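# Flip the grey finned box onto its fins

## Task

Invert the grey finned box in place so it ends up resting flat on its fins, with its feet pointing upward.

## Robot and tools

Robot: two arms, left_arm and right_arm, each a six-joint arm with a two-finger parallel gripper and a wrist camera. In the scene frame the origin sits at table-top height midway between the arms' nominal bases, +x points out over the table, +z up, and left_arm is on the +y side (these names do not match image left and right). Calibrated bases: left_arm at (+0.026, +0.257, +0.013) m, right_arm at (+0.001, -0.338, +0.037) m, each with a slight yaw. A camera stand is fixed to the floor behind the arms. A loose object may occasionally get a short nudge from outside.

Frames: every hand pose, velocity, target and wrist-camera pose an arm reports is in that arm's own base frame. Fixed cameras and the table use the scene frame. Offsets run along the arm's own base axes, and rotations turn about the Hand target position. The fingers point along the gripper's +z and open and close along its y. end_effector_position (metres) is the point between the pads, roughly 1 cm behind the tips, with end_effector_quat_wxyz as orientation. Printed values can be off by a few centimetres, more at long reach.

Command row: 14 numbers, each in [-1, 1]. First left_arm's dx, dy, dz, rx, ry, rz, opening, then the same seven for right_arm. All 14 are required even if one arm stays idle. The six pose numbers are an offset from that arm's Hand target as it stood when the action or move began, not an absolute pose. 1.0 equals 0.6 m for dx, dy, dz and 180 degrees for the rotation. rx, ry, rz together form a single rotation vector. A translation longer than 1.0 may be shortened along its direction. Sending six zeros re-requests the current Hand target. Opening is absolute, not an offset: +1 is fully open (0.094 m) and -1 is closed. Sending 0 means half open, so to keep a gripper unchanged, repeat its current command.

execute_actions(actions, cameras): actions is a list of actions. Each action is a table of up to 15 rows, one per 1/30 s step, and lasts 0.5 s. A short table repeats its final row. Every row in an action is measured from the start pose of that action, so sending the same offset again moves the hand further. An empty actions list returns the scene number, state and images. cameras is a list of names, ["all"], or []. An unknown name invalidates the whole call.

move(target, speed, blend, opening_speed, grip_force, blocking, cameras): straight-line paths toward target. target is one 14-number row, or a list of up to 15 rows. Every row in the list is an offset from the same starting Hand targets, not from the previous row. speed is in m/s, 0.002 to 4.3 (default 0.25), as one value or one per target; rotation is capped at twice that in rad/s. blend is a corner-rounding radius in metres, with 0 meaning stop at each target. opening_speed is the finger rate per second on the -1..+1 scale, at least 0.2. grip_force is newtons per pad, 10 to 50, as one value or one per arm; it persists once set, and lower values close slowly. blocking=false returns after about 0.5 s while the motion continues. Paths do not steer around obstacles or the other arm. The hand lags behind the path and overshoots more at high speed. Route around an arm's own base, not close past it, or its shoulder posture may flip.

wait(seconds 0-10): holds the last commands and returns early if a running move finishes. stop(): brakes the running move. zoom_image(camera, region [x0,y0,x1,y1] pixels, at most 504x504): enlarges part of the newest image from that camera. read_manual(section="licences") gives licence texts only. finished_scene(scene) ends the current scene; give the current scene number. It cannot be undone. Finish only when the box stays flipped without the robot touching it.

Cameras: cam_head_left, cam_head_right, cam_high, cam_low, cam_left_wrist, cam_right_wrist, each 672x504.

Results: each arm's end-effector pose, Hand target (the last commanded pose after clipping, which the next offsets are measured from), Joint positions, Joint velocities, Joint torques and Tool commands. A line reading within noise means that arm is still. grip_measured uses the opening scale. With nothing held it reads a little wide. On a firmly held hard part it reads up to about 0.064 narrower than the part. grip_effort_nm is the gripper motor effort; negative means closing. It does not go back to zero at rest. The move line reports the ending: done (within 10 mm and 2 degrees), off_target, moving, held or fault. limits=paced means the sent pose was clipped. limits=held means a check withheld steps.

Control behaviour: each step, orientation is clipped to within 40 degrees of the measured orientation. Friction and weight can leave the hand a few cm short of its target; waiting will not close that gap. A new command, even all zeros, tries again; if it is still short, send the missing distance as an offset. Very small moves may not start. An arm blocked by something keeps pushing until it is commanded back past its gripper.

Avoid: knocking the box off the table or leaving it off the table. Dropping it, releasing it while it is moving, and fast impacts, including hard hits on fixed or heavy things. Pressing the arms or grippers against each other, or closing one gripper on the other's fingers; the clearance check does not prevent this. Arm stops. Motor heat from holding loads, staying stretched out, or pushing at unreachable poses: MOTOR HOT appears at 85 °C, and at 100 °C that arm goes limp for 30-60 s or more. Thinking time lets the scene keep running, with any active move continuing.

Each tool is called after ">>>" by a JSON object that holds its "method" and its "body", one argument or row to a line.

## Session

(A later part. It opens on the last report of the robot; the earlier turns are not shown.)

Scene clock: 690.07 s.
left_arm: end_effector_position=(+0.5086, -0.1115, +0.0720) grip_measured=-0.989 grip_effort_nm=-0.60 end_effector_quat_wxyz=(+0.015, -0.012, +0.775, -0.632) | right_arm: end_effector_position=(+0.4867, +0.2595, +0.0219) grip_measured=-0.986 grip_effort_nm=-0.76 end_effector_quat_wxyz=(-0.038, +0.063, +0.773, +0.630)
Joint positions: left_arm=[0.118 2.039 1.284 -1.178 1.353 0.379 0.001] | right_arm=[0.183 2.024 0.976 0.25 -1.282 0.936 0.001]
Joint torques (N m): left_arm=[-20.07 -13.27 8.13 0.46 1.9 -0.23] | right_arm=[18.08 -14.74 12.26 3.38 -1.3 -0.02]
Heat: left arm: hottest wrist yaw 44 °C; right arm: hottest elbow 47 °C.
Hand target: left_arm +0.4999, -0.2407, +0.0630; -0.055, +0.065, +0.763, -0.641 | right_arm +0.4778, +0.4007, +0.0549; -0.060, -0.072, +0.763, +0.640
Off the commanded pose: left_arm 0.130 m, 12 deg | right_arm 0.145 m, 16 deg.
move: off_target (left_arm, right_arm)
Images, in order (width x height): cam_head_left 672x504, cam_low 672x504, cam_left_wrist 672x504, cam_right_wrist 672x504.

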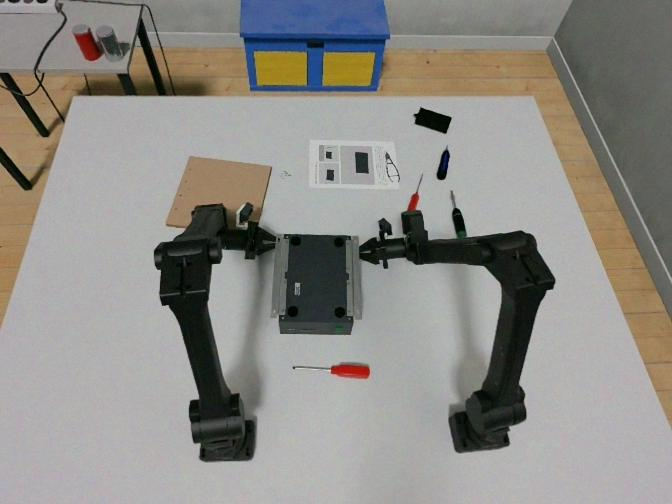

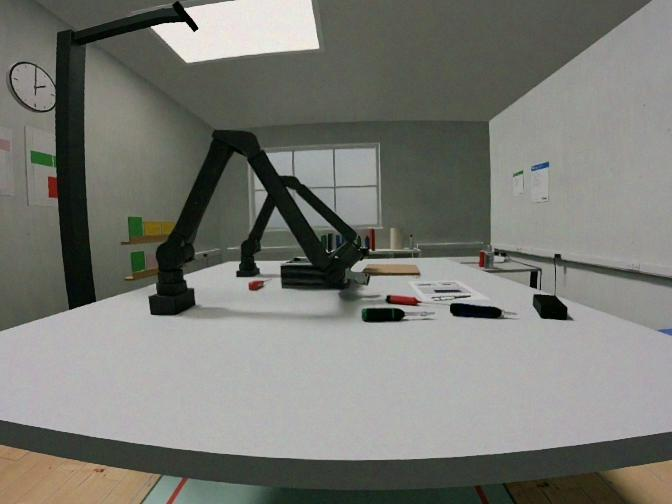

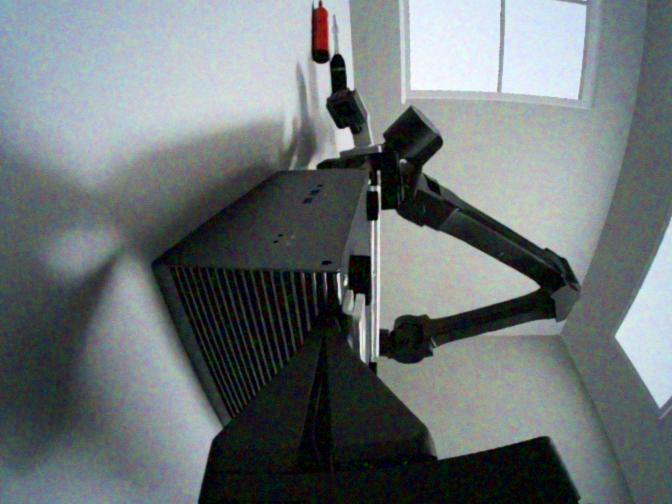

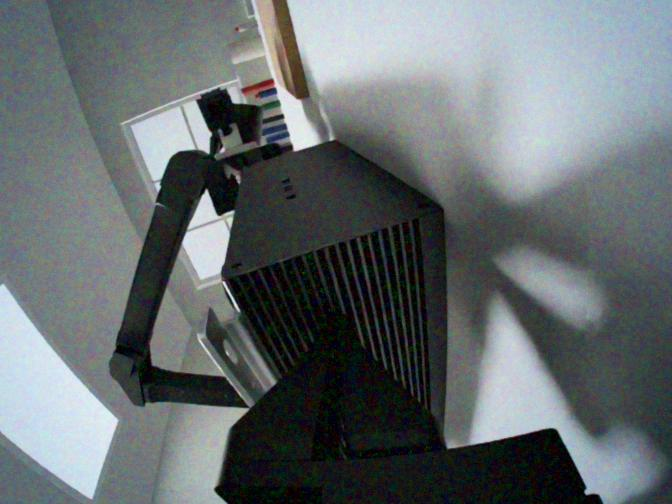

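>>> {"method": "move", "body": {
  "target": [
    [0,0,-0.03,0,0,0,-1,0,0,-0.05,0,0,0,-1],
    [0.0145,0.2153,-0.01,0,0,0.083,-1,0.0148,-0.2353,-0.04,0,0,-0.0881,-1],
    [0.0145,0.3178,0,0,0,0.083,-1,0.0148,-0.3428,-0.03,0,0,-0.0881,-1],
    [0.0145,0.3178,0.2,0,0,0.083,-1,0.0148,-0.3428,0.2,0,0,-0.0881,-1]
  ],
  "speed": [0.04,0.08,0.12,0.25],
  "blend": [0,0.01,0.01,0],
  "cameras": ["cam_head_left","cam_high","cam_low","cam_right_wrist","cam_left_wrist"]
}}

>>> {"method": "zoom_image", "body": {
  "camera": "cam_low",
  "region": [230, 200, 410, 320]
}}

>>> {"method": "zoom_image", "body": {
  "camera": "cam_head_left",
  "region": [240, 210, 400, 350]
}}

Scene clock: 710.33 s.
left_arm: end_effector_position=(+0.5017, -0.0518, +0.1773) grip_measured=-0.989 grip_effort_nm=-0.59 end_effector_quat_wxyz=(+0.027, -0.049, +0.766, -0.640) | right_arm: end_effector_position=(+0.4711, +0.1983, +0.1625) grip_measured=-0.986 grip_effort_nm=-0.76 end_effector_quat_wxyz=(+0.012, +0.044, +0.766, +0.642)
Joint positions: left_arm=[0.241 1.916 1.377 -1.667 1.346 0.626 0.001] | right_arm=[0.061 1.663 0.952 -0.204 -1.347 0.706 0.001]
Joint torques (N m): left_arm=[-0.79 -14.97 9.18 -0.76 0.5 0.03] | right_arm=[-1.26 -12.45 9.66 1.01 -0.62 -0.25]
Heat: left arm: hottest elbow 40 °C; right arm: hottest elbow 50 °C.
Hand target: left_arm +0.5086, -0.0499, +0.1829; +0.029, -0.035, +0.765, -0.642 | right_arm +0.4866, +0.1950, +0.1750; +0.028, +0.033, +0.765, +0.642
Off the commanded pose: left_arm 0.009 m, 2 deg | right_arm 0.020 m, 2 deg.
joint sent to its limit (left arm) — joint 4 (wrist pitch), lower limit. The joint targets still meet the commanded pose.
move: off_target (right_arm)
Images, in order (width x height): cam_head_left 672x504, cam_high 672x504, cam_low 672x504, cam_left_wrist 672x504, cam_right_wrist 672x504.

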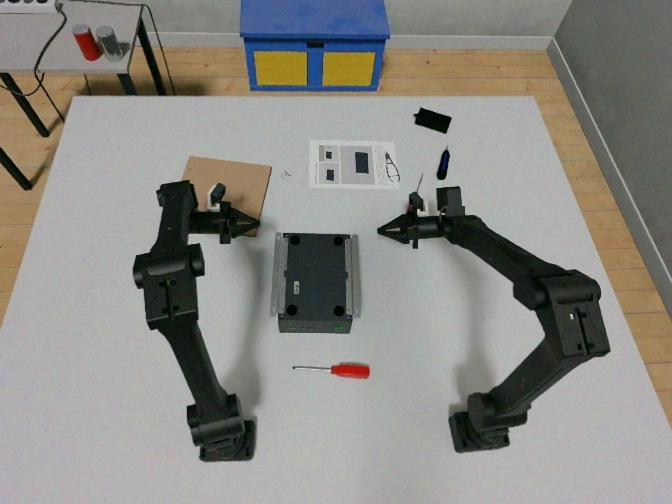

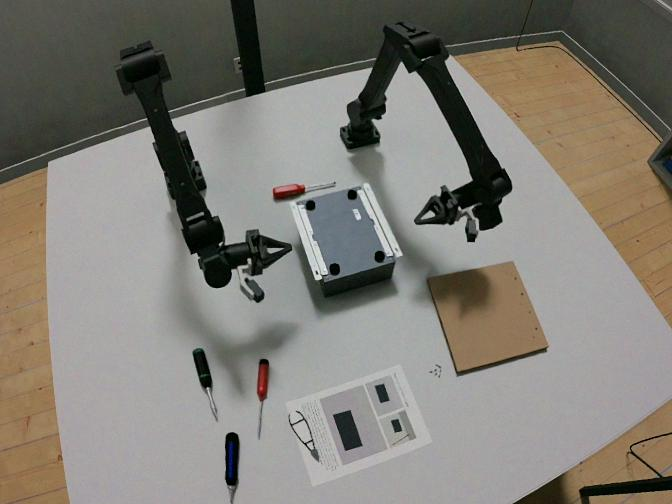

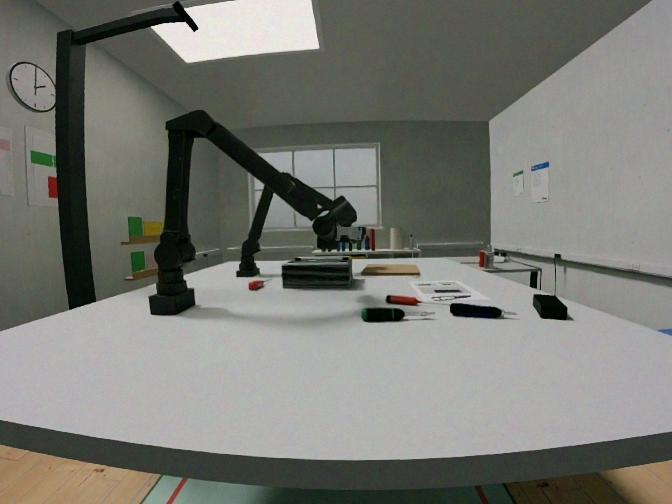

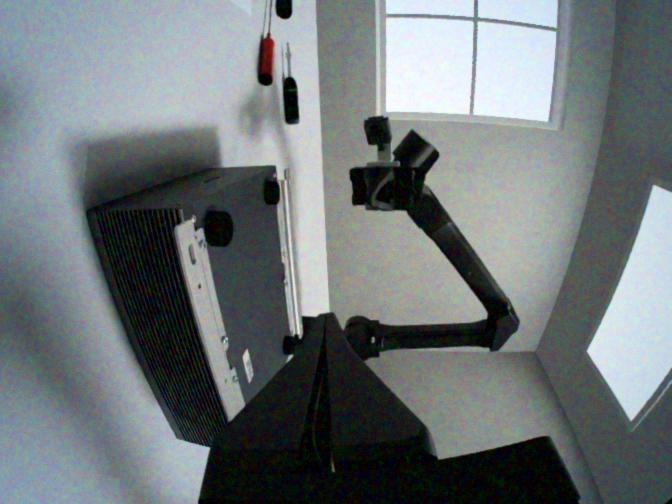

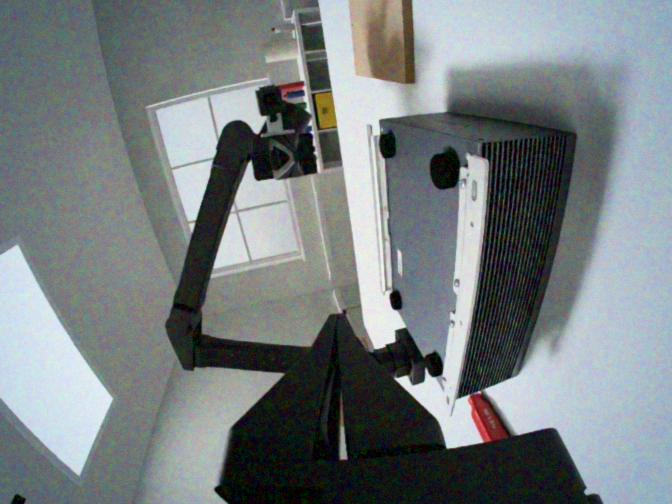

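Scaled by 2.800.

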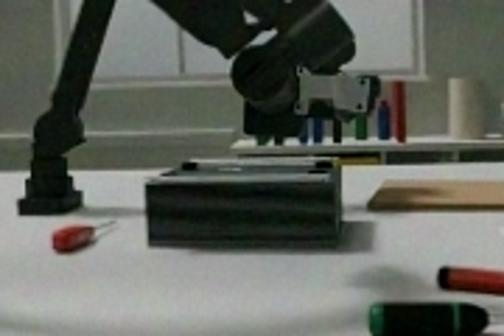

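Scaled by 3.150.

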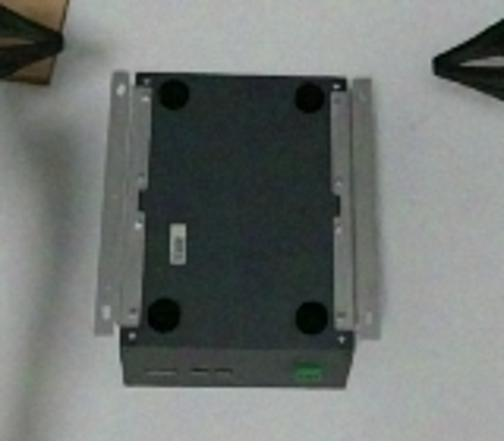

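>>> {"method": "finished_scene", "body": {
  "scene": 2
}}

The scene is finished: the task was done.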